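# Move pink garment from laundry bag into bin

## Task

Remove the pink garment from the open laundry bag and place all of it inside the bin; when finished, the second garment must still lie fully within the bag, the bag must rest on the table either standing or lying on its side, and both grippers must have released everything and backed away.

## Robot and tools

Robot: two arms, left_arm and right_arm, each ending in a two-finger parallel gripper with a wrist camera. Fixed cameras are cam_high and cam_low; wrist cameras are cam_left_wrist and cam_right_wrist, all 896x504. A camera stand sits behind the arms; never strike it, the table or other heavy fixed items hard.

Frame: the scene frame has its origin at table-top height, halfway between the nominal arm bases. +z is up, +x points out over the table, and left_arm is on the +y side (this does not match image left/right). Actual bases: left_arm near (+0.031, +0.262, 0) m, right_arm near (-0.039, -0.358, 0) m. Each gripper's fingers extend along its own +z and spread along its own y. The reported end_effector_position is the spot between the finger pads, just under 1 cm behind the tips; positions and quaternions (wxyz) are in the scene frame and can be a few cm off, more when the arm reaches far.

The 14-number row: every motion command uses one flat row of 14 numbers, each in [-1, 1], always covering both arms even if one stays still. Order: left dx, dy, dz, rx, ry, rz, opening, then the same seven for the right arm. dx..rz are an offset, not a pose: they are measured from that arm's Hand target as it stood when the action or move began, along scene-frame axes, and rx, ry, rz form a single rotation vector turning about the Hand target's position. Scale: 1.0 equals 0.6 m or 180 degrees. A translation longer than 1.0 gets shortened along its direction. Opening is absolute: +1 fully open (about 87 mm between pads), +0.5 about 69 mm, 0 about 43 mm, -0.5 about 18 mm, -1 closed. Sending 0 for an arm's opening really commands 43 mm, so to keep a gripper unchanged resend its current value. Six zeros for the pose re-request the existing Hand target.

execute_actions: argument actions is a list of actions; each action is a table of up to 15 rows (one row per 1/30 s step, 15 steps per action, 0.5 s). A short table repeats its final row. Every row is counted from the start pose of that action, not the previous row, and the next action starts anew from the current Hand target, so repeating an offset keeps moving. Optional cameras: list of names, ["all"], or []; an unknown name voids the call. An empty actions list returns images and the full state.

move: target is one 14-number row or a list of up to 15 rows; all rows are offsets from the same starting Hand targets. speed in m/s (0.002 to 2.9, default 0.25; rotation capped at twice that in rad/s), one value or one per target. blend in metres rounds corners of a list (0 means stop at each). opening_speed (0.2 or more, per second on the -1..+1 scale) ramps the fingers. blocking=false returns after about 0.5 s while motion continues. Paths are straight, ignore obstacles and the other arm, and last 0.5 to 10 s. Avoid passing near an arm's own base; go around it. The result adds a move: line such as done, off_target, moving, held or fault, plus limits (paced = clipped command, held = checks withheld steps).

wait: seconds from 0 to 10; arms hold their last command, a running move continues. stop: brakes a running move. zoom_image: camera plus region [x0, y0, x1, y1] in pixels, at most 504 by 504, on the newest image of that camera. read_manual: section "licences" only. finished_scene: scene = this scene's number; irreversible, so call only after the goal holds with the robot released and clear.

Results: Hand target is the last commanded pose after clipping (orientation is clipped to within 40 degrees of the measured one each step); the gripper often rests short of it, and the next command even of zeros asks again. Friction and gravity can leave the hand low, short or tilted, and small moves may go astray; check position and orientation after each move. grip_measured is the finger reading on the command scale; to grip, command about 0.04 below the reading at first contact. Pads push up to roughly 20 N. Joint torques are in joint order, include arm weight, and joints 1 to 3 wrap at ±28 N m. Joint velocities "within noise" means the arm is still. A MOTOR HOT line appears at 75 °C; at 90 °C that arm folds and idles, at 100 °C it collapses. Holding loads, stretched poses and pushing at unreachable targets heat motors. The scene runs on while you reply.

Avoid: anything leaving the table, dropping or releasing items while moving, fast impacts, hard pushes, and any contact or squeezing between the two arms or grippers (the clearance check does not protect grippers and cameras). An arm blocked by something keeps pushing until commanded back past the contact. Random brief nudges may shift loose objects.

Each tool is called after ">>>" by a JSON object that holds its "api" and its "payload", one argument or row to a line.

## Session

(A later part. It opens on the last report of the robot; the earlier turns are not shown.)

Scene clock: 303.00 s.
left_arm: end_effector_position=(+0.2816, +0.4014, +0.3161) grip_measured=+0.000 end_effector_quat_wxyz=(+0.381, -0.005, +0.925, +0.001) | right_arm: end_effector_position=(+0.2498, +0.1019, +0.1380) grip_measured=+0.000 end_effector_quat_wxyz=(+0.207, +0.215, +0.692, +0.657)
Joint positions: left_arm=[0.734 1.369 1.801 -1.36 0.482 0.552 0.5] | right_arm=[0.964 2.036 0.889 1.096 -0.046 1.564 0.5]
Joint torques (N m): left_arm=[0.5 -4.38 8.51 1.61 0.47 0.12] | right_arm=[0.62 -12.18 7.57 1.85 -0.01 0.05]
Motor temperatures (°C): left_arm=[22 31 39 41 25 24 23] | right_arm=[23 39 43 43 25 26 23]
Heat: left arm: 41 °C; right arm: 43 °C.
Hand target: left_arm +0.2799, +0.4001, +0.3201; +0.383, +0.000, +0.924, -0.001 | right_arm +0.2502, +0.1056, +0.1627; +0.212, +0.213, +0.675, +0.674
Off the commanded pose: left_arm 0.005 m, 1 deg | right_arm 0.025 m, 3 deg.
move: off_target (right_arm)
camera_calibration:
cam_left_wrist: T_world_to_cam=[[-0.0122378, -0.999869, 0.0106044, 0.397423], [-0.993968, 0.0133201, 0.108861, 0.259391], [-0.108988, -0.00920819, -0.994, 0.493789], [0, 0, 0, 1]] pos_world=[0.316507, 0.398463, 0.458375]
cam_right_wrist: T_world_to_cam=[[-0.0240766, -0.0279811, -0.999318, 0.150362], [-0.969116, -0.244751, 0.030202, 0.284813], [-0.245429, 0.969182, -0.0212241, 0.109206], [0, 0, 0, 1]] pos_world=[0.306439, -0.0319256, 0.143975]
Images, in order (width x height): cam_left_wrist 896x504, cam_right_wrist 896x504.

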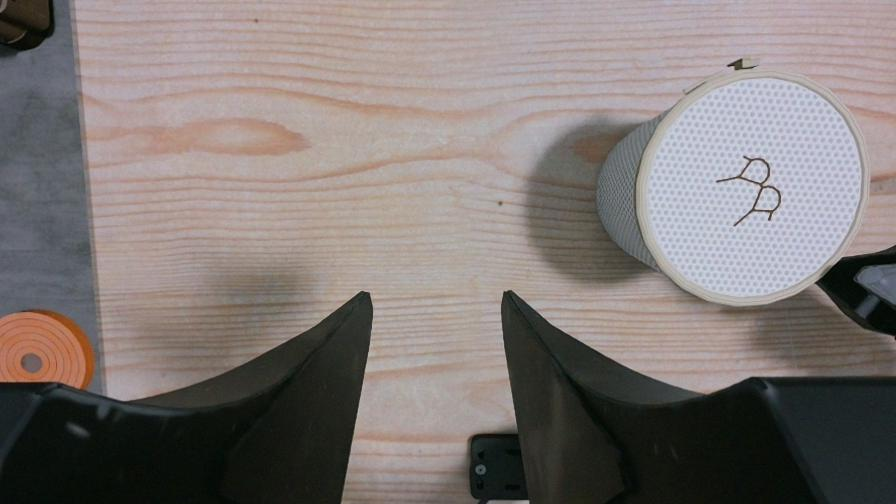

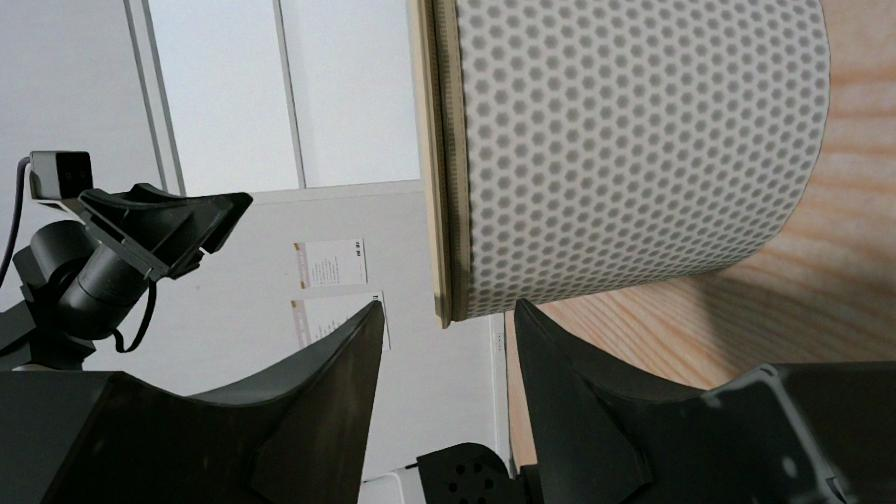

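>>> {"api": "move", "payload": {
  "target": [0, 0, 0, 0, 0, 0, 0, 0, 0, 0, 0.0364, -0.0255, 0, 0],
  "speed": 0.15,
  "cameras": ["cam_right_wrist"]
}}

Scene clock: 314.20 s.
left_arm: end_effector_position=(+0.2816, +0.4014, +0.3161) grip_measured=+0.000 end_effector_quat_wxyz=(+0.381, -0.005, +0.925, +0.001) | right_arm: end_effector_position=(+0.2506, +0.1029, +0.1518) grip_measured=+0.000 end_effector_quat_wxyz=(+0.224, +0.198, +0.641, +0.707)
Joint positions: left_arm=[0.734 1.369 1.801 -1.36 0.482 0.552 0.5] | right_arm=[0.964 2.122 0.889 1.333 -0.046 1.568 0.5]
Joint torques (N m): left_arm=[0.47 -4.4 8.5 1.6 0.47 0.12] | right_arm=[0.64 -9.4 6.49 2.07 -0.01 0.05]
Heat: left arm: 41 °C; right arm: 44 °C.
Hand target: left_arm +0.2799, +0.4001, +0.3201; +0.383, +0.000, +0.924, -0.001 | right_arm +0.2502, +0.1056, +0.1629; +0.226, +0.197, +0.626, +0.720
Off the commanded pose: left_arm 0.005 m, 1 deg | right_arm 0.011 m, 2 deg.
move: off_target (right_arm)
camera_calibration:
cam_right_wrist: T_world_to_cam=[[0.0643596, 0.0939658, -0.993493, 0.128727], [-0.966628, -0.241511, -0.0854616, 0.302011], [-0.24797, 0.965838, 0.0752864, 0.0950286], [0, 0, 0, 1]] pos_world=[0.307212, -0.0309392, 0.146546]
Images, in order (width x height): cam_right_wrist 896x504.

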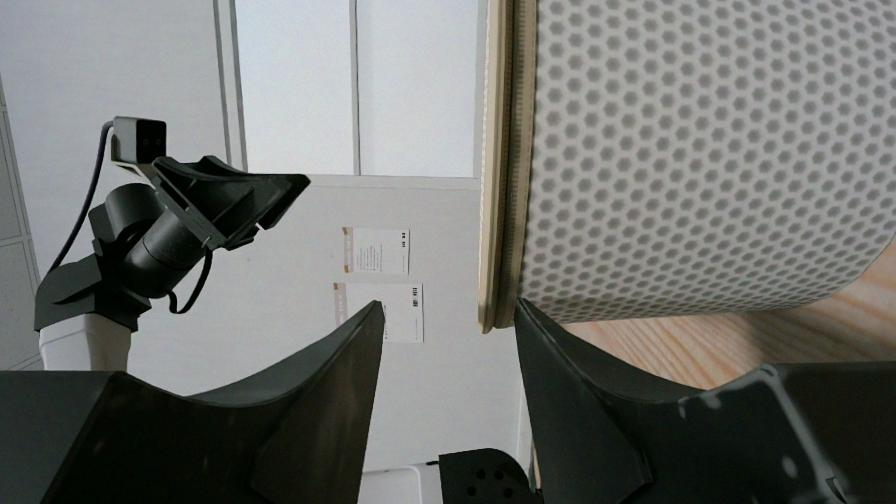

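>>> {"api": "move", "payload": {
  "target": [0, 0, 0, 0, 0, 0, 0, 0.0095, 0.0137, 0.0033, 0, 0, 0, 0],
  "speed": 0.1,
  "cameras": ["cam_right_wrist"]
}}

>>> {"api": "zoom_image", "payload": {
  "camera": "cam_right_wrist",
  "region": [440, 180, 600, 350]
}}

Scene clock: 326.43 s.
left_arm: end_effector_position=(+0.2816, +0.4014, +0.3161) grip_measured=+0.000 end_effector_quat_wxyz=(+0.381, -0.005, +0.925, +0.001) | right_arm: end_effector_position=(+0.2550, +0.1087, +0.1585) grip_measured=+0.000 end_effector_quat_wxyz=(+0.227, +0.195, +0.633, +0.714)
Joint positions: left_arm=[0.734 1.369 1.801 -1.36 0.482 0.552 0.5] | right_arm=[0.964 2.136 0.926 1.333 -0.046 1.568 0.5]
Joint torques (N m): left_arm=[0.5 -4.4 8.53 1.6 0.47 0.13] | right_arm=[0.73 -9.46 7.64 1.8 0 0.05]
Heat: left arm: 41 °C; right arm: 44 °C.
Hand target: left_arm +0.2799, +0.4001, +0.3201; +0.383, +0.000, +0.924, -0.001 | right_arm +0.2559, +0.1138, +0.1648; +0.226, +0.198, +0.626, +0.720
Off the commanded pose: left_arm 0.005 m, 1 deg | right_arm 0.008 m, 1 deg.
move: done
camera_calibration:
cam_right_wrist: T_world_to_cam=[[0.0774339, 0.111657, -0.990725, 0.128797], [-0.965382, -0.239862, -0.102486, 0.310402], [-0.249081, 0.964365, 0.0892187, 0.0883038], [0, 0, 0, 1]] pos_world=[0.311678, -0.0250846, 0.151536]
Images, in order (width x height): cam_right_wrist 896x504.

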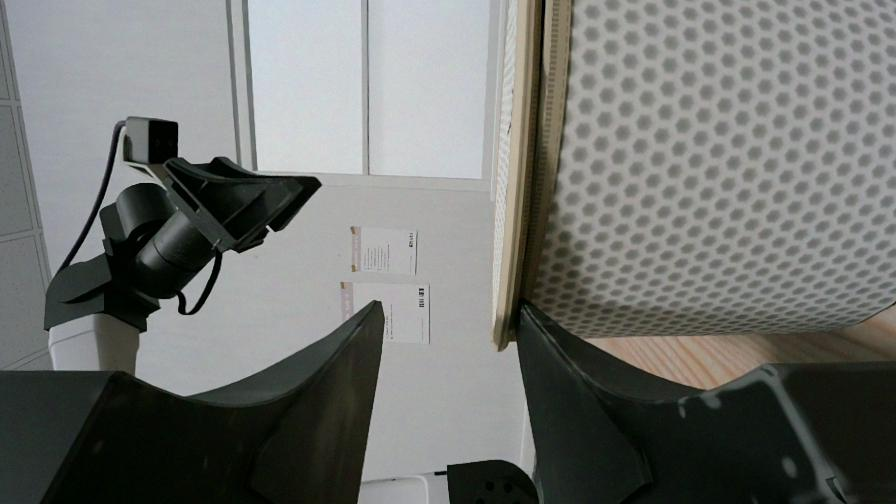

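Scaled by 2.965 from the camera's 896x504 image, which has a finer 1280x720 frame.

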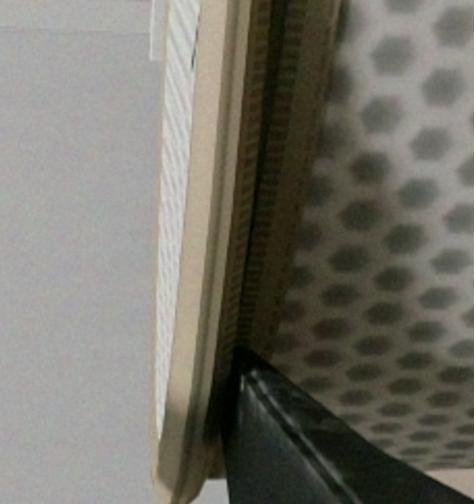

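>>> {"api": "move", "payload": {
  "target": [0, 0, 0, 0, 0, 0, 0, 0.0067, 0.0095, -0.005, 0, 0, 0, 0],
  "speed": 0.1,
  "cameras": ["cam_right_wrist"]
}}

>>> {"api": "zoom_image", "payload": {
  "camera": "cam_right_wrist",
  "region": [440, 180, 600, 350]
}}

Scene clock: 332.83 s.
left_arm: end_effector_position=(+0.2816, +0.4014, +0.3161) grip_measured=+0.000 end_effector_quat_wxyz=(+0.381, -0.005, +0.925, +0.001) | right_arm: end_effector_position=(+0.2591, +0.1141, +0.1546) grip_measured=+0.000 end_effector_quat_wxyz=(+0.226, +0.196, +0.634, +0.713)
Joint positions: left_arm=[0.734 1.369 1.801 -1.36 0.482 0.552 0.5] | right_arm=[0.964 2.163 0.957 1.327 -0.046 1.568 0.5]
Joint torques (N m): left_arm=[0.49 -4.41 8.51 1.61 0.47 0.13] | right_arm=[0.77 -9.62 7.69 1.79 0.01 0.05]
Heat: left arm: 41 °C; right arm: 44 °C.
Hand target: left_arm +0.2799, +0.4001, +0.3201; +0.383, +0.000, +0.924, -0.001 | right_arm +0.2599, +0.1195, +0.1615; +0.226, +0.198, +0.626, +0.720
Off the commanded pose: left_arm 0.005 m, 1 deg | right_arm 0.009 m, 1 deg.
move: done
camera_calibration:
cam_right_wrist: T_world_to_cam=[[0.0762695, 0.110216, -0.990977, 0.124588], [-0.965502, -0.240008, -0.101002, 0.315096], [-0.248975, 0.964494, 0.0881085, 0.0845779], [0, 0, 0, 1]] pos_world=[0.315781, -0.0196809, 0.147837]
Images, in order (width x height): cam_right_wrist 896x504.

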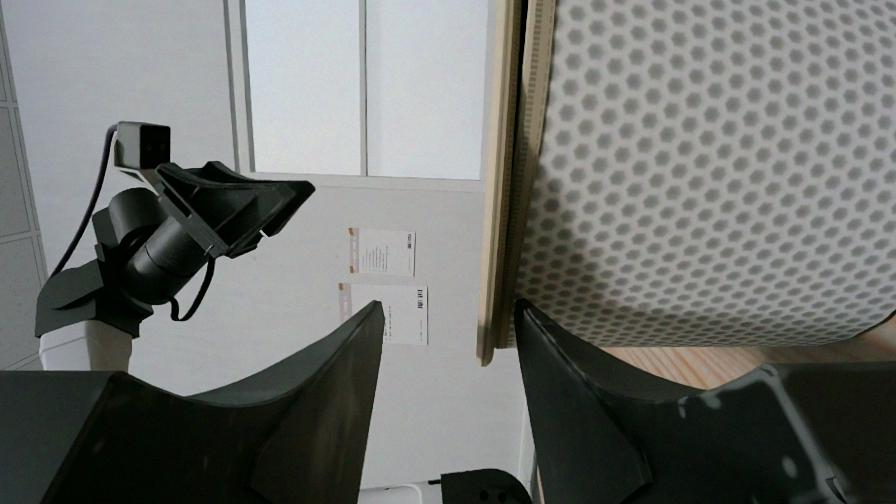

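Scaled by 2.965 from the camera's 896x504 image, which has a finer 1280x720 frame.

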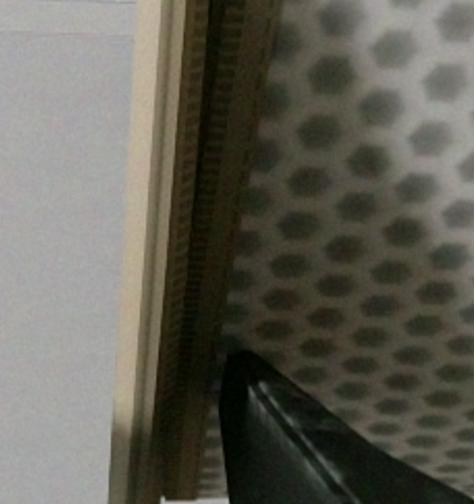

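>>> {"api": "move", "payload": {
  "target": [
    [0, 0, 0, 0, 0, 0, 0, 0.0029, 0.0041, 0.0, 0, 0, 0, 0],
    [0, 0, 0, 0, 0, 0, 0, 0.0034, 0.0048, 0.03, 0, 0, 0, 0]
  ],
  "speed": 0.06,
  "cameras": ["cam_right_wrist", "cam_left_wrist"]
}}

>>> {"api": "zoom_image", "payload": {
  "camera": "cam_right_wrist",
  "region": [440, 180, 600, 350]
}}

Scene clock: 353.80 s.
left_arm: end_effector_position=(+0.2816, +0.4014, +0.3161) grip_measured=+0.000 end_effector_quat_wxyz=(+0.381, -0.005, +0.925, +0.001) | right_arm: end_effector_position=(+0.2623, +0.1183, +0.1463) grip_measured=+0.000 end_effector_quat_wxyz=(+0.221, +0.202, +0.650, +0.699)
Joint positions: left_arm=[0.734 1.369 1.801 -1.36 0.482 0.552 0.5] | right_arm=[0.964 2.162 0.976 1.259 -0.046 1.569 0.5]
Joint torques (N m): left_arm=[0.5 -4.4 8.54 1.61 0.47 0.12] | right_arm=[0.77 -13.91 7.86 1.8 0.01 0.05]
Heat: left arm: 41 °C; right arm: 44 °C.
Hand target: left_arm +0.2799, +0.4001, +0.3201; +0.383, +0.000, +0.924, -0.001 | right_arm +0.2620, +0.1224, +0.1798; +0.226, +0.198, +0.626, +0.720
Off the commanded pose: left_arm 0.005 m, 1 deg | right_arm 0.033 m, 4 deg.
move: off_target (right_arm)
camera_calibration:
cam_left_wrist: T_world_to_cam=[[-0.0122378, -0.999869, 0.0106044, 0.397423], [-0.993968, 0.0133201, 0.108861, 0.259391], [-0.108988, -0.00920819, -0.994, 0.493789], [0, 0, 0, 1]] pos_world=[0.316507, 0.398463, 0.458375]
cam_right_wrist: T_world_to_cam=[[0.047599, 0.073338, -0.996171, 0.128292], [-0.967889, -0.243057, -0.0641415, 0.313942], [-0.24683, 0.967236, 0.0594138, 0.0854842], [0, 0, 0, 1]] pos_world=[0.318855, -0.0157863, 0.142858]
Images, in order (width x height): cam_left_wrist 896x504, cam_right_wrist 896x504.

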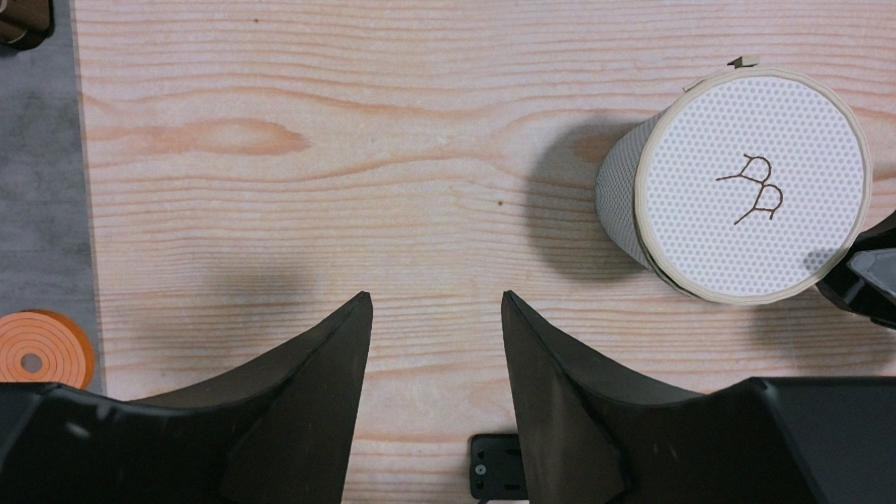

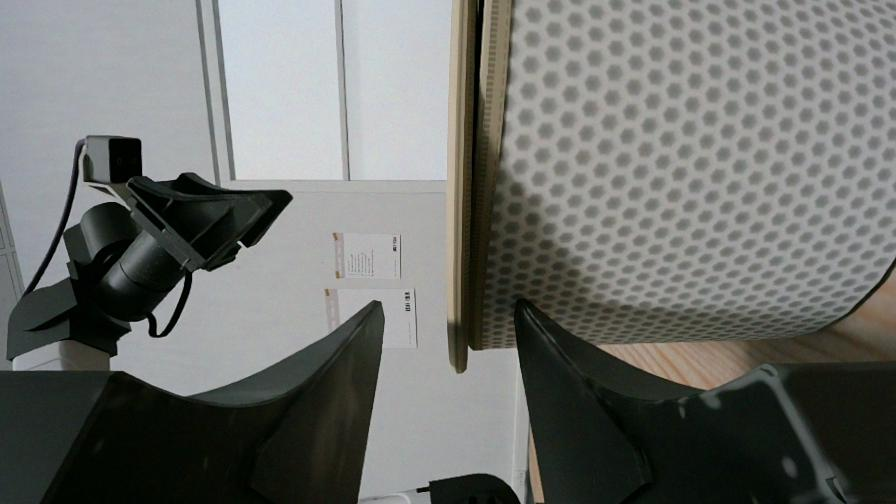

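Scaled by 2.965 from the camera's 896x504 image, which has a finer 1280x720 frame.

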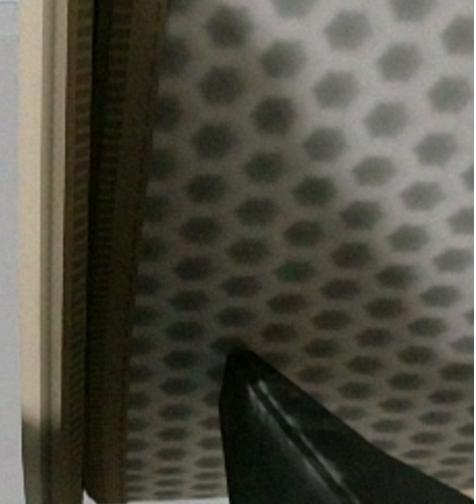

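>>> {"api": "move", "payload": {
  "target": [0, 0, 0, 0, 0, 0, 0, -0.0029, -0.0041, -0.023, 0, 0, 0, 0],
  "speed": 0.2,
  "cameras": ["cam_right_wrist"]
}}

>>> {"api": "zoom_image", "payload": {
  "camera": "cam_right_wrist",
  "region": [440, 180, 600, 350]
}}

Scene clock: 363.33 s.
left_arm: end_effector_position=(+0.2816, +0.4014, +0.3161) grip_measured=+0.000 end_effector_quat_wxyz=(+0.381, -0.005, +0.925, +0.001) | right_arm: end_effector_position=(+0.2620, +0.1179, +0.1516) grip_measured=+0.000 end_effector_quat_wxyz=(+0.223, +0.199, +0.643, +0.705)
Joint positions: left_arm=[0.734 1.369 1.801 -1.36 0.482 0.552 0.5] | right_arm=[0.964 2.162 0.976 1.281 -0.046 1.569 0.5]
Joint torques (N m): left_arm=[0.5 -4.4 8.51 1.6 0.47 0.12] | right_arm=[0.76 -10.69 6.24 2.08 0 0.05]
Motor temperatures (°C): left_arm=[22 29 39 41 25 23 23] | right_arm=[23 48 43 44 25 26 23]
Heat: left arm: 41 °C; right arm: 48 °C.
Hand target: left_arm +0.2799, +0.4001, +0.3201; +0.383, +0.000, +0.924, -0.001 | right_arm +0.2603, +0.1199, +0.1660; +0.226, +0.198, +0.626, +0.720
Off the commanded pose: left_arm 0.005 m, 1 deg | right_arm 0.015 m, 3 deg.
move: off_target (right_arm)
camera_calibration:
cam_right_wrist: T_world_to_cam=[[0.0602344, 0.090405, -0.994082, 0.12794], [-0.966953, -0.241884, -0.0805883, 0.316025], [-0.247738, 0.966084, 0.0728476, 0.0837455], [0, 0, 0, 1]] pos_world=[0.318622, -0.0160303, 0.146551]
Images, in order (width x height): cam_right_wrist 896x504.

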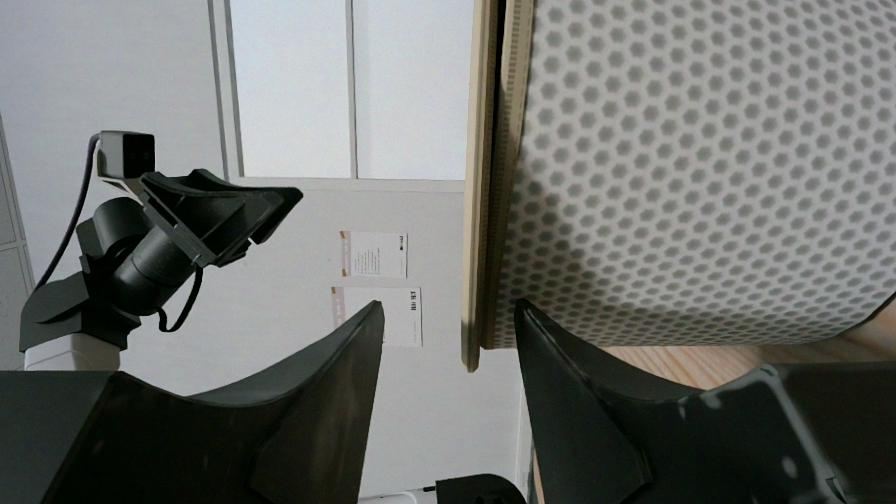

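Scaled by 2.965 from the camera's 896x504 image, which has a finer 1280x720 frame.

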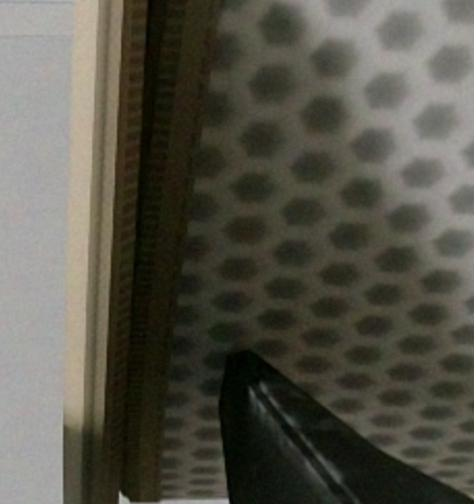

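>>> {"api": "execute_actions", "payload": {
  "actions": [
    [[0,0,0,0,0,0,0, 0,0,0,0,0,0,0]],
    [[0,0,0,0,0,0,0, 0,0,0,0,0,0,0]],
    [[0,0,0,0,0,0,0, 0,0,0,0,0,0,0]]
  ],
  "cameras": ["cam_right_wrist"]
}}

Scene clock: 374.53 s.
left_arm: end_effector_position=(+0.2816, +0.4014, +0.3161) grip_measured=+0.000 end_effector_quat_wxyz=(+0.381, -0.005, +0.925, +0.001) | right_arm: end_effector_position=(+0.2620, +0.1179, +0.1517) grip_measured=+0.000 end_effector_quat_wxyz=(+0.223, +0.199, +0.643, +0.706)
Joint positions: left_arm=[0.734 1.369 1.801 -1.36 0.482 0.552 0.5] | right_arm=[0.964 2.162 0.976 1.281 -0.046 1.569 0.5]
Joint torques (N m): left_arm=[0.49 -4.4 8.53 1.61 0.47 0.12] | right_arm=[0.77 -10.7 6.26 2.09 0 0.05]
Heat: left arm: 41 °C; right arm: 48 °C.
Hand target: left_arm +0.2799, +0.4001, +0.3201; +0.383, +0.000, +0.924, -0.001 | right_arm +0.2603, +0.1199, +0.1660; +0.226, +0.198, +0.626, +0.720
Off the commanded pose: left_arm 0.005 m, 1 deg | right_arm 0.015 m, 3 deg.
Step readings (end_effector_position of left_arm | right_arm):
0: (+0.2816, +0.4014, +0.3161) | (+0.2620, +0.1179, +0.1517)
1: (+0.2816, +0.4014, +0.3161) | (+0.2620, +0.1179, +0.1517)
2: (+0.2816, +0.4014, +0.3161) | (+0.2620, +0.1179, +0.1517)
4: (+0.2816, +0.4014, +0.3161) | (+0.2620, +0.1179, +0.1517)
8: (+0.2816, +0.4014, +0.3161) | (+0.2620, +0.1179, +0.1517)
15: (+0.2816, +0.4014, +0.3161) | (+0.2620, +0.1179, +0.1517)
16: (+0.2816, +0.4014, +0.3161) | (+0.2620, +0.1179, +0.1517)
17: (+0.2816, +0.4014, +0.3161) | (+0.2620, +0.1179, +0.1517)
19: (+0.2816, +0.4014, +0.3161) | (+0.2620, +0.1179, +0.1517)
23: (+0.2816, +0.4014, +0.3161) | (+0.2620, +0.1179, +0.1517)
30: (+0.2816, +0.4014, +0.3161) | (+0.2620, +0.1179, +0.1517)
31: (+0.2816, +0.4014, +0.3161) | (+0.2620, +0.1179, +0.1517)
32: (+0.2816, +0.4014, +0.3161) | (+0.2620, +0.1179, +0.1517)
34: (+0.2816, +0.4014, +0.3161) | (+0.2620, +0.1179, +0.1517)
38: (+0.2816, +0.4014, +0.3161) | (+0.2620, +0.1179, +0.1517)
45: (+0.2816, +0.4014, +0.3161) | (+0.2620, +0.1179, +0.1517)
camera_calibration:
cam_right_wrist: T_world_to_cam=[[0.0604538, 0.0907695, -0.994035, 0.127969], [-0.96694, -0.241835, -0.0808889, 0.316073], [-0.247735, 0.966062, 0.0731488, 0.0836934], [0, 0, 0, 1]] pos_world=[0.318621, -0.0160312, 0.14665]
Images, in order (width x height): cam_right_wrist 896x504.

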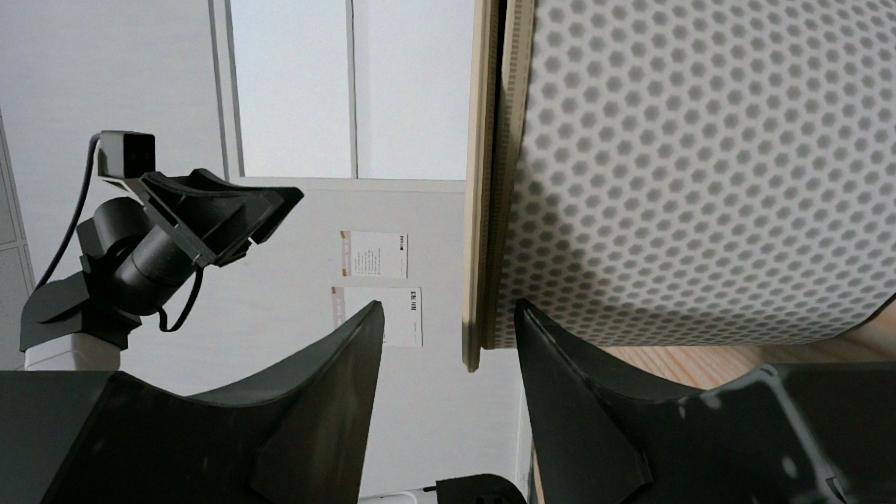

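>>> {"api": "move", "payload": {
  "target": [0, 0, 0, 0, 0, 0, 0, 0, 0, 0.0167, 0.01365, -0.00957, 0, 0],
  "speed": 0.15,
  "cameras": ["cam_right_wrist"]
}}

>>> {"api": "zoom_image", "payload": {
  "camera": "cam_right_wrist",
  "region": [440, 180, 600, 350]
}}

Scene clock: 382.27 s.
left_arm: end_effector_position=(+0.2816, +0.4014, +0.3161) grip_measured=+0.000 end_effector_quat_wxyz=(+0.381, -0.005, +0.925, +0.001) | right_arm: end_effector_position=(+0.2610, +0.1166, +0.1651) grip_measured=+0.000 end_effector_quat_wxyz=(+0.229, +0.192, +0.623, +0.723)
Joint positions: left_arm=[0.734 1.369 1.801 -1.36 0.482 0.552 0.5] | right_arm=[0.964 2.162 0.976 1.336 -0.046 1.569 0.5]
Joint torques (N m): left_arm=[0.5 -4.41 8.51 1.6 0.47 0.12] | right_arm=[0.79 -9.48 7.1 2.08 0 0.06]
Heat: left arm: 41 °C; right arm: 49 °C.
Hand target: left_arm +0.2799, +0.4001, +0.3201; +0.383, +0.000, +0.924, -0.001 | right_arm +0.2603, +0.1199, +0.1760; +0.231, +0.191, +0.607, +0.736
Off the commanded pose: left_arm 0.005 m, 1 deg | right_arm 0.011 m, 2 deg.
move: off_target (right_arm)
camera_calibration:
cam_right_wrist: T_world_to_cam=[[0.0929988, 0.133927, -0.986618, 0.12666], [-0.963584, -0.237409, -0.123054, 0.321417], [-0.250712, 0.962133, 0.106971, 0.0793924], [0, 0, 0, 1]] pos_world=[0.317838, -0.0170418, 0.156024]
Images, in order (width x height): cam_right_wrist 896x504.

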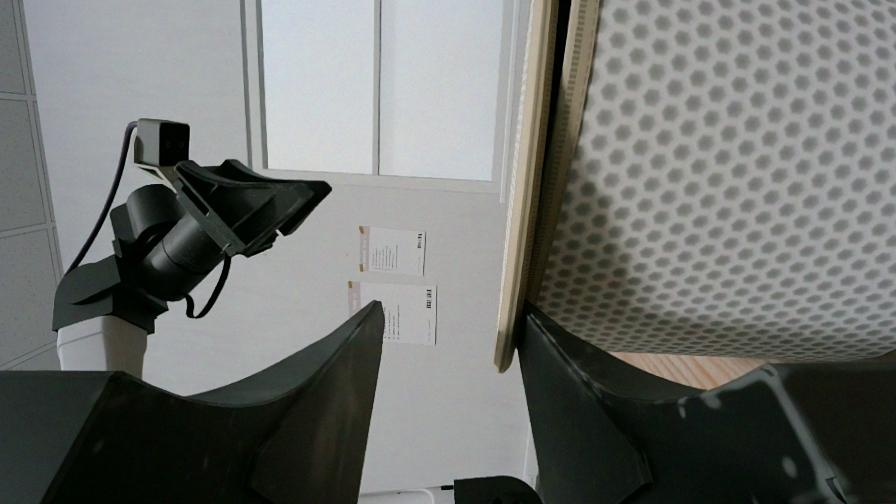

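Scaled by 2.965 from the camera's 896x504 image, which has a finer 1280x720 frame.

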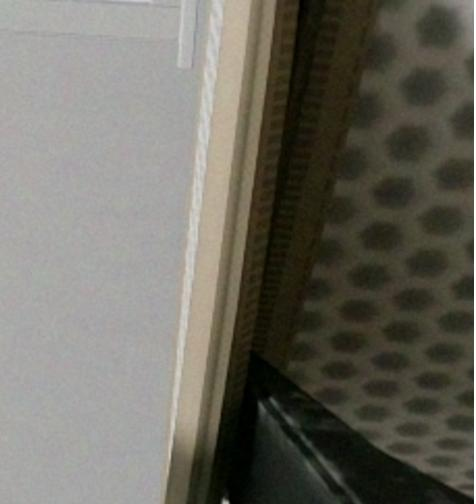

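>>> {"api": "move", "payload": {
  "target": [0, 0, 0, 0, 0, 0, 0, 0.002, 0.0028, 0.0283, 0.0182, -0.01276, 0, 0],
  "speed": 0.15,
  "cameras": ["cam_right_wrist", "cam_left_wrist"]
}}

>>> {"api": "zoom_image", "payload": {
  "camera": "cam_right_wrist",
  "region": [440, 180, 600, 350]
}}

Scene clock: 386.67 s.
left_arm: end_effector_position=(+0.2816, +0.4014, +0.3161) grip_measured=+0.000 end_effector_quat_wxyz=(+0.381, -0.005, +0.925, +0.001) | right_arm: end_effector_position=(+0.2620, +0.1178, +0.1789) grip_measured=+0.000 end_effector_quat_wxyz=(+0.236, +0.185, +0.600, +0.742)
Joint positions: left_arm=[0.734 1.369 1.801 -1.36 0.482 0.552 0.5] | right_arm=[0.964 2.177 0.997 1.393 -0.046 1.571 0.5]
Joint torques (N m): left_arm=[0.5 -4.41 8.53 1.61 0.47 0.12] | right_arm=[0.8 -9.7 7.83 2.03 0.01 0.06]
Heat: left arm: 41 °C; right arm: 49 °C.
Hand target: left_arm +0.2799, +0.4001, +0.3201; +0.383, +0.000, +0.924, -0.001 | right_arm +0.2614, +0.1216, +0.1929; +0.238, +0.183, +0.581, +0.757
Off the commanded pose: left_arm 0.005 m, 1 deg | right_arm 0.015 m, 3 deg.
move: off_target (right_arm)
camera_calibration:
cam_left_wrist: T_world_to_cam=[[-0.0122378, -0.999869, 0.0106044, 0.397423], [-0.993968, 0.0133201, 0.108861, 0.259391], [-0.108988, -0.00920819, -0.994, 0.493789], [0, 0, 0, 1]] pos_world=[0.316507, 0.398463, 0.458375]
cam_right_wrist: T_world_to_cam=[[0.128638, 0.183719, -0.974525, 0.122602], [-0.958171, -0.230311, -0.169898, 0.330447], [-0.255657, 0.955617, 0.146408, 0.071944], [0, 0, 0, 1]] pos_world=[0.319247, -0.0151696, 0.165087]
Images, in order (width x height): cam_left_wrist 896x504, cam_right_wrist 896x504.

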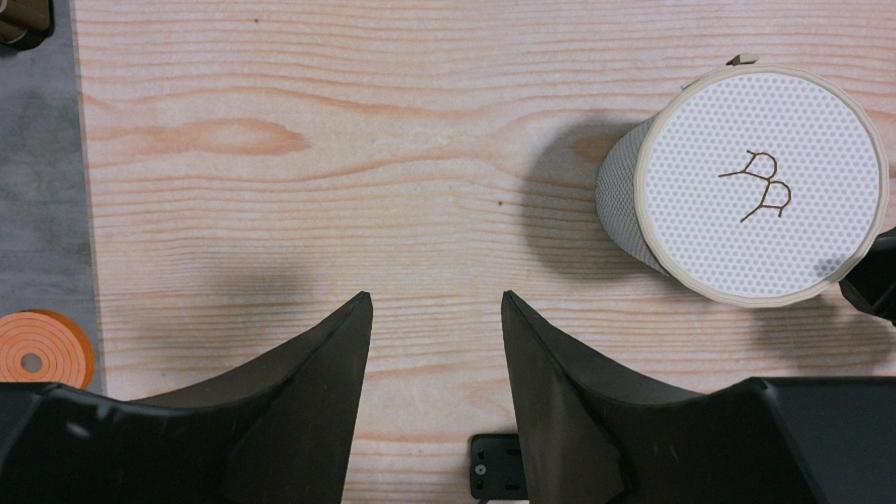

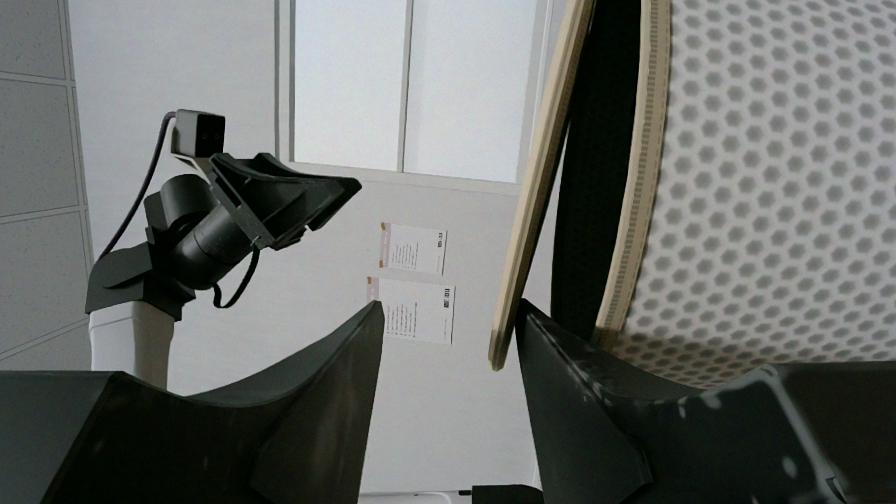

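Scaled by 2.965 from the camera's 896x504 image, which has a finer 1280x720 frame.

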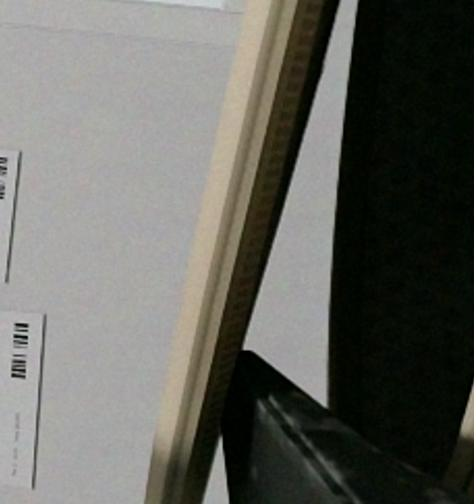

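>>> {"api": "move", "payload": {
  "target": [
    [0,0,0,0,0,0,0, 0.0277,0.014,0.0918,0,0,0,0],
    [0,0,0,0,0,0,0, 0.1077,0.049,0.1802,0,0,0,0]
  ],
  "speed": 0.12,
  "blend": 0.02,
  "cameras": ["cam_right_wrist", "cam_left_wrist", "cam_high", "cam_low"]
}}

Scene clock: 421.40 s.
left_arm: end_effector_position=(+0.2816, +0.4014, +0.3161) grip_measured=+0.000 end_effector_quat_wxyz=(+0.381, -0.005, +0.925, +0.001) | right_arm: end_effector_position=(+0.3248, +0.1502, +0.2917) grip_measured=+0.000 end_effector_quat_wxyz=(+0.241, +0.188, +0.587, +0.749)
Joint positions: left_arm=[0.734 1.369 1.801 -1.36 0.482 0.552 0.5] | right_arm=[0.903 2.115 1.435 0.923 -0.09 1.59 0.5]
Joint torques (N m): left_arm=[0.47 -4.4 8.53 1.61 0.47 0.12] | right_arm=[-0.24 -11.14 9.83 1.74 -0.29 0.06]
Heat: left arm: 41 °C; right arm: 47 °C.
Hand target: left_arm +0.2799, +0.4001, +0.3201; +0.383, +0.000, +0.924, -0.001 | right_arm +0.3261, +0.1510, +0.3010; +0.238, +0.183, +0.581, +0.757
Off the commanded pose: left_arm 0.005 m, 1 deg | right_arm 0.009 m, 1 deg.
move: done
camera_calibration:
cam_left_wrist: T_world_to_cam=[[-0.0122378, -0.999869, 0.0106044, 0.397423], [-0.993968, 0.0133201, 0.108861, 0.259391], [-0.108988, -0.00920819, -0.994, 0.493789], [0, 0, 0, 1]] pos_world=[0.316507, 0.398463, 0.458375]
cam_right_wrist: T_world_to_cam=[[0.142501, 0.208871, -0.967505, 0.208293], [-0.959031, -0.212671, -0.187166, 0.419997], [-0.244854, 0.954539, 0.170008, 0.0303024], [0, 0, 0, 1]] pos_world=[0.380527, 0.01689, 0.274982]

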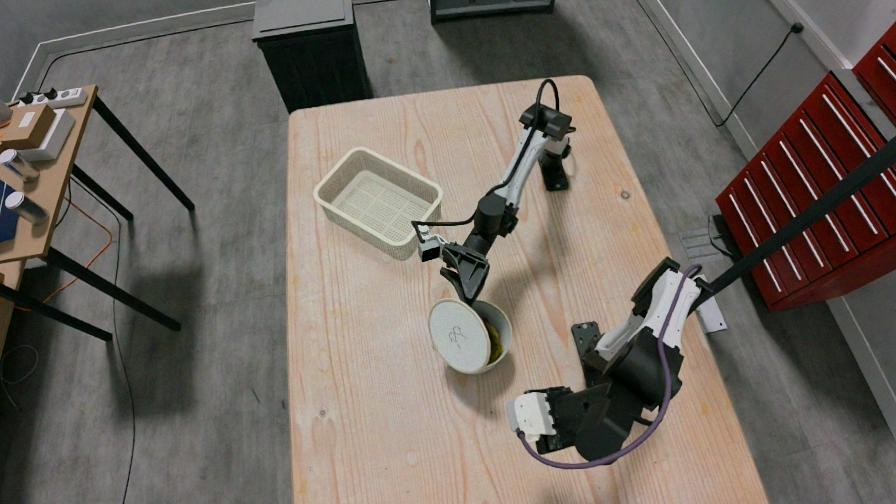

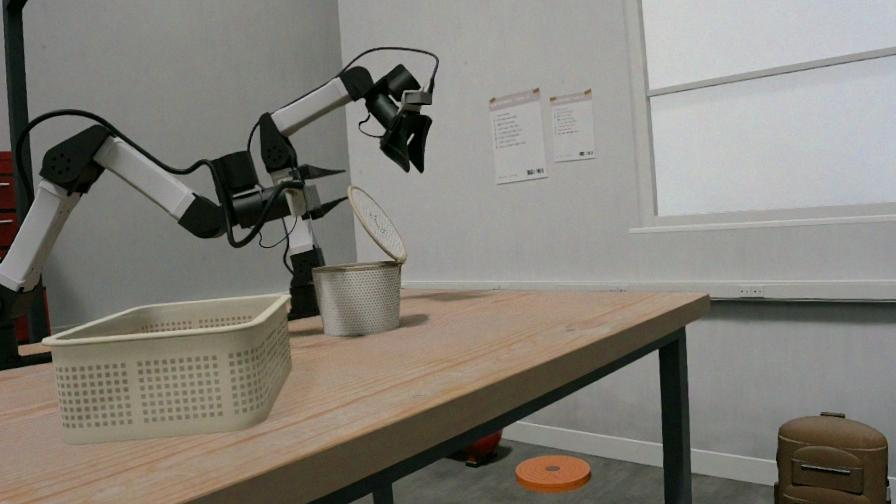

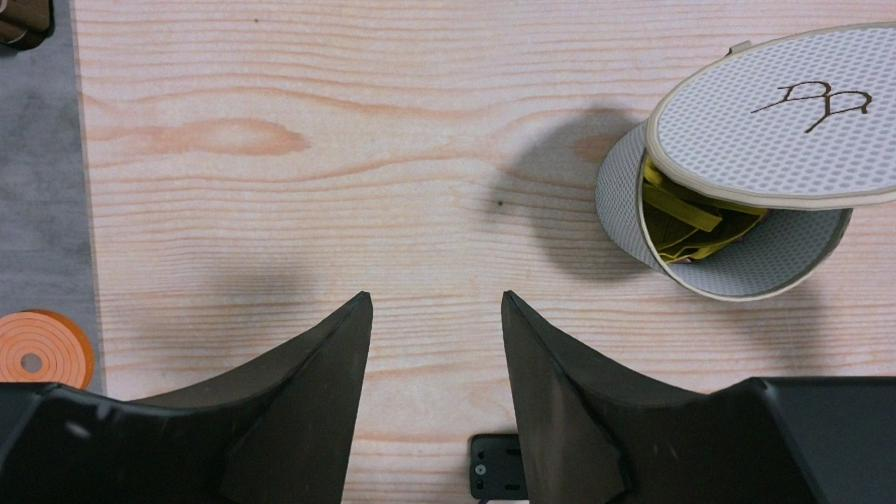

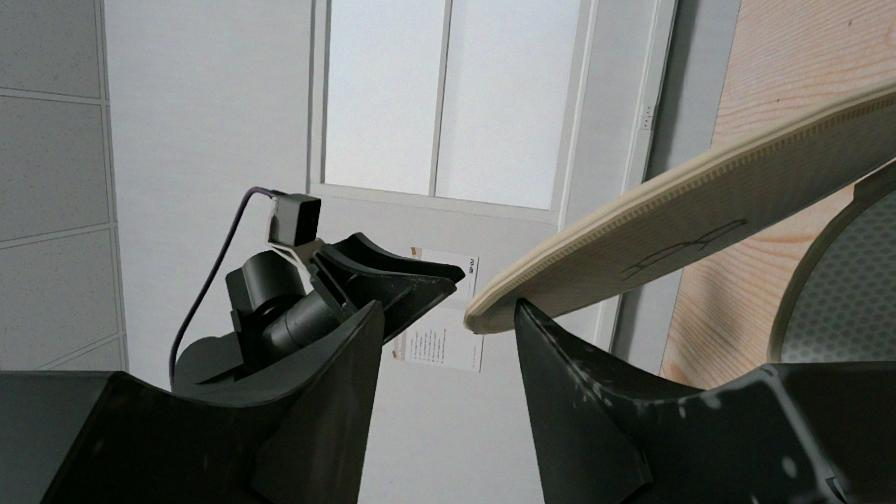

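>>> {"api": "move", "payload": {
  "target": [
    [0,0,0,0,0,0,0, 0.1108,0.05,0.0325,0,0,0,0],
    [0,0,0,0,0,0,0, 0.1865,0.0833,0.0175,0,0,0,0]
  ],
  "speed": 0.12,
  "blend": 0.02,
  "cameras": ["cam_right_wrist", "cam_left_wrist", "cam_high", "cam_low"]
}}

Scene clock: 427.07 s.
left_arm: end_effector_position=(+0.2816, +0.4014, +0.3161) grip_measured=+0.000 end_effector_quat_wxyz=(+0.381, -0.005, +0.925, +0.001) | right_arm: end_effector_position=(+0.4382, +0.2025, +0.2992) grip_measured=+0.000 end_effector_quat_wxyz=(+0.240, +0.190, +0.589, +0.748)
Joint positions: left_arm=[0.734 1.369 1.801 -1.36 0.482 0.552 0.5] | right_arm=[0.813 2.617 2.356 0.5 -0.176 1.614 0.5]
Joint torques (N m): left_arm=[0.49 -4.4 8.51 1.61 0.47 0.12] | right_arm=[-0.24 -14.63 11.12 1.73 -0.28 0.06]
Heat: left arm: 41 °C; right arm: 48 °C.
Hand target: left_arm +0.2799, +0.4001, +0.3201; +0.383, +0.000, +0.924, -0.001 | right_arm +0.4379, +0.2010, +0.3114; +0.238, +0.183, +0.581, +0.757
Off the commanded pose: left_arm 0.005 m, 1 deg | right_arm 0.012 m, 2 deg.
move: off_target (right_arm)
camera_calibration:
cam_left_wrist: T_world_to_cam=[[-0.0122378, -0.999869, 0.0106044, 0.397423], [-0.993968, 0.0133201, 0.108861, 0.259391], [-0.108988, -0.00920819, -0.994, 0.493789], [0, 0, 0, 1]] pos_world=[0.316507, 0.398463, 0.458375]
cam_right_wrist: T_world_to_cam=[[0.136946, 0.205962, -0.96893, 0.191868], [-0.960258, -0.212553, -0.180902, 0.539911], [-0.243208, 0.955197, 0.168668, 0.00643172], [0, 0, 0, 1]] pos_world=[0.493742, 0.0690987, 0.282493]

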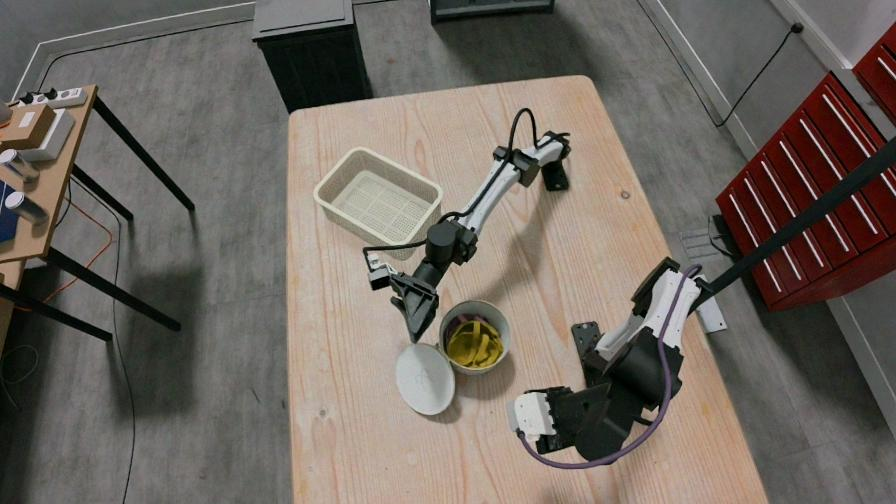

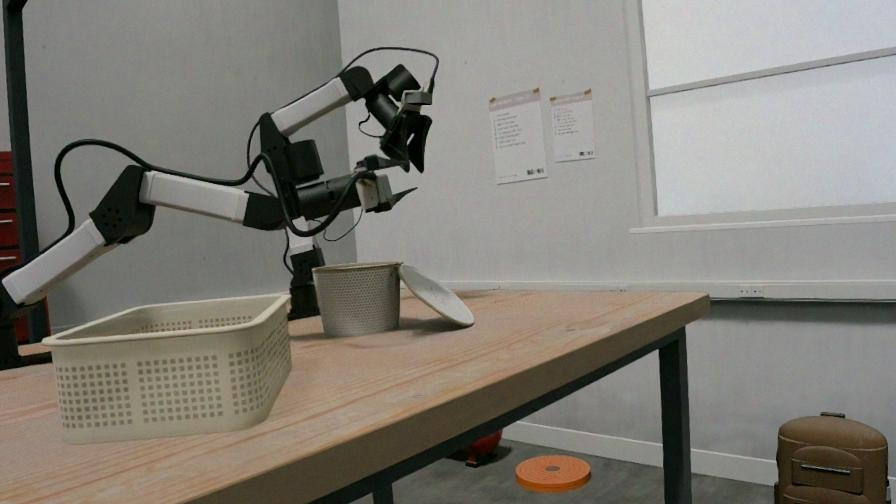

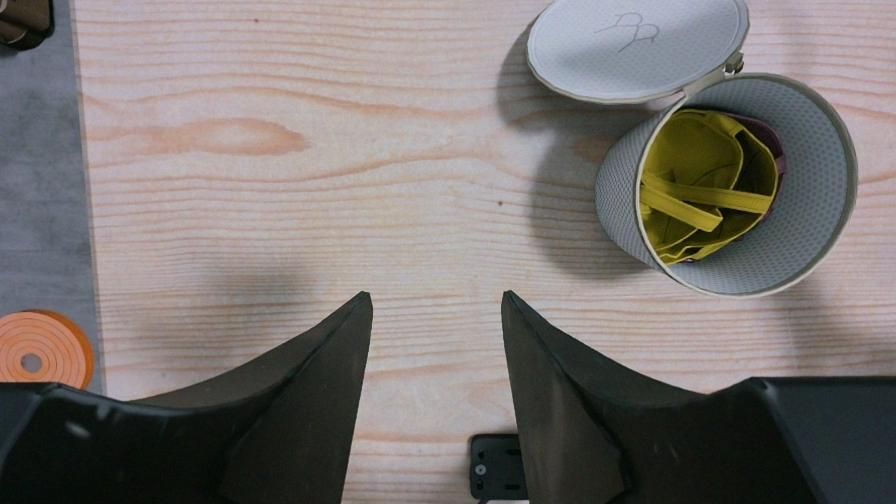

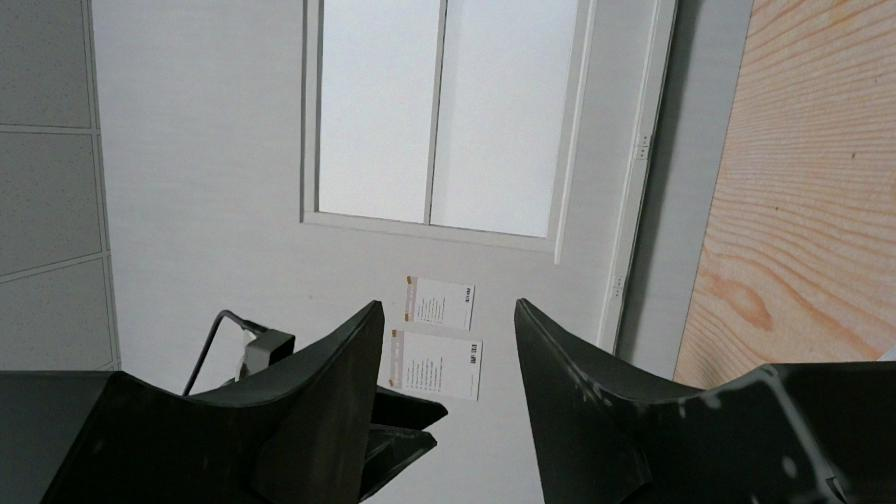

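>>> {"api": "move", "payload": {
  "target": [
    [0,0,0,0,0,0,0, -0.2,-0.28,0.03,0,0,0,0],
    [0.0167,-0.3833,-0.0167,0,0,0,0, -0.37,-0.58,-0.02,0,0,0,0]
  ],
  "speed": 0.3,
  "blend": 0.05,
  "cameras": ["cam_left_wrist", "cam_high"]
}}

>>> {"api": "zoom_image", "payload": {
  "camera": "cam_left_wrist",
  "region": [290, 90, 640, 390]
}}

Scene clock: 448.50 s.
left_arm: end_effector_position=(+0.2907, +0.1696, +0.3081) grip_measured=+0.000 end_effector_quat_wxyz=(+0.385, +0.005, +0.923, -0.005) | right_arm: end_effector_position=(+0.2206, -0.1453, +0.2927) grip_measured=+0.000 end_effector_quat_wxyz=(+0.234, +0.196, +0.587, +0.750)
Joint positions: left_arm=[-0.496 1.25 1.657 -1.248 -0.339 -0.363 0.5] | right_arm=[0.298 1.145 0.386 1.063 -0.672 1.782 0.5]
Joint torques (N m): left_arm=[-0.53 -2.69 8.81 1.79 -0.28 -0.14] | right_arm=[-0.38 -3.62 6.82 1.86 -0.19 0.04]
Motor temperatures (°C): left_arm=[22 29 38 41 25 23 23] | right_arm=[23 55 45 46 25 26 23]
Heat: left arm: 41 °C; right arm: 55 °C.
Hand target: left_arm +0.2899, +0.1701, +0.3101; +0.383, +0.000, +0.924, -0.001 | right_arm +0.2160, -0.1470, +0.2994; +0.238, +0.183, +0.581, +0.757
Off the commanded pose: left_arm 0.002 m, 1 deg | right_arm 0.008 m, 2 deg.
move: done
camera_calibration:
cam_left_wrist: T_world_to_cam=[[-0.035161, -0.999279, 0.0143392, 0.171284], [-0.994362, 0.0364171, 0.0995915, 0.271512], [-0.100042, -0.0107566, -0.994925, 0.482525], [0, 0, 0, 1]] pos_world=[0.324277, 0.166463, 0.45058]
Images, in order (width x height): cam_high 896x504, cam_left_wrist 896x504.

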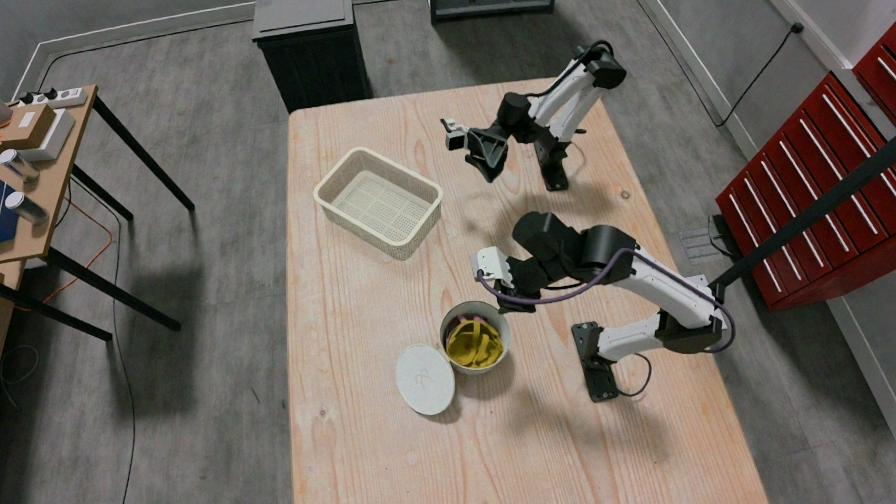

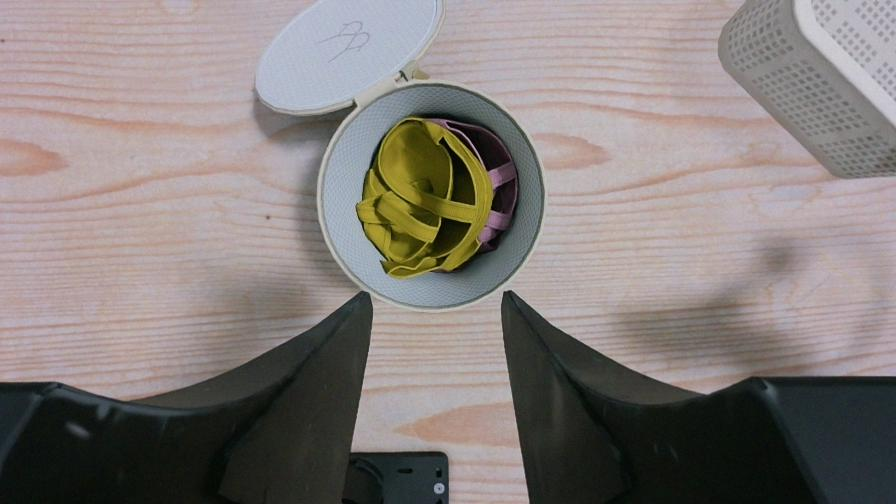

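Scaled by 1.440 from the camera's 896x504 image, which has a finer 1280x720 frame.

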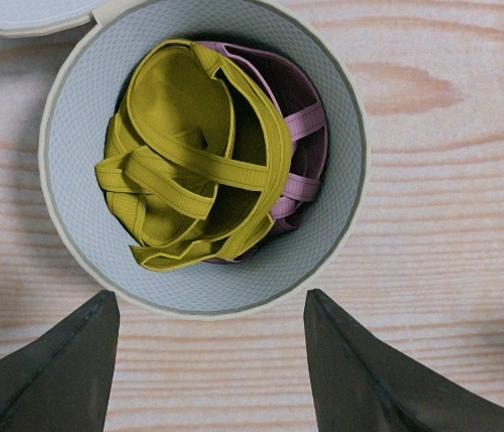

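>>> {"api": "zoom_image", "payload": {
  "camera": "cam_left_wrist",
  "region": [420, 100, 550, 290]
}}

Scaled by 2.653 from the camera's 896x504 image, which has a finer 1280x720 frame.

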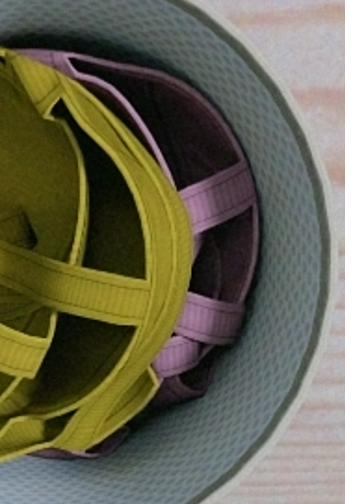

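>>> {"api": "zoom_image", "payload": {
  "camera": "cam_high",
  "region": [430, 290, 530, 390]
}}

Scaled by 5.040 from the camera's 896x504 image, which has a finer 1280x720 frame.

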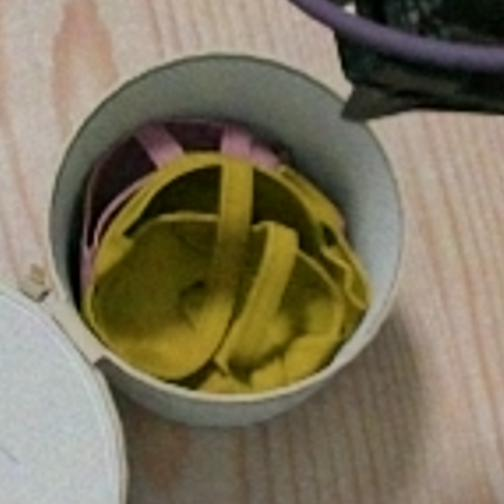

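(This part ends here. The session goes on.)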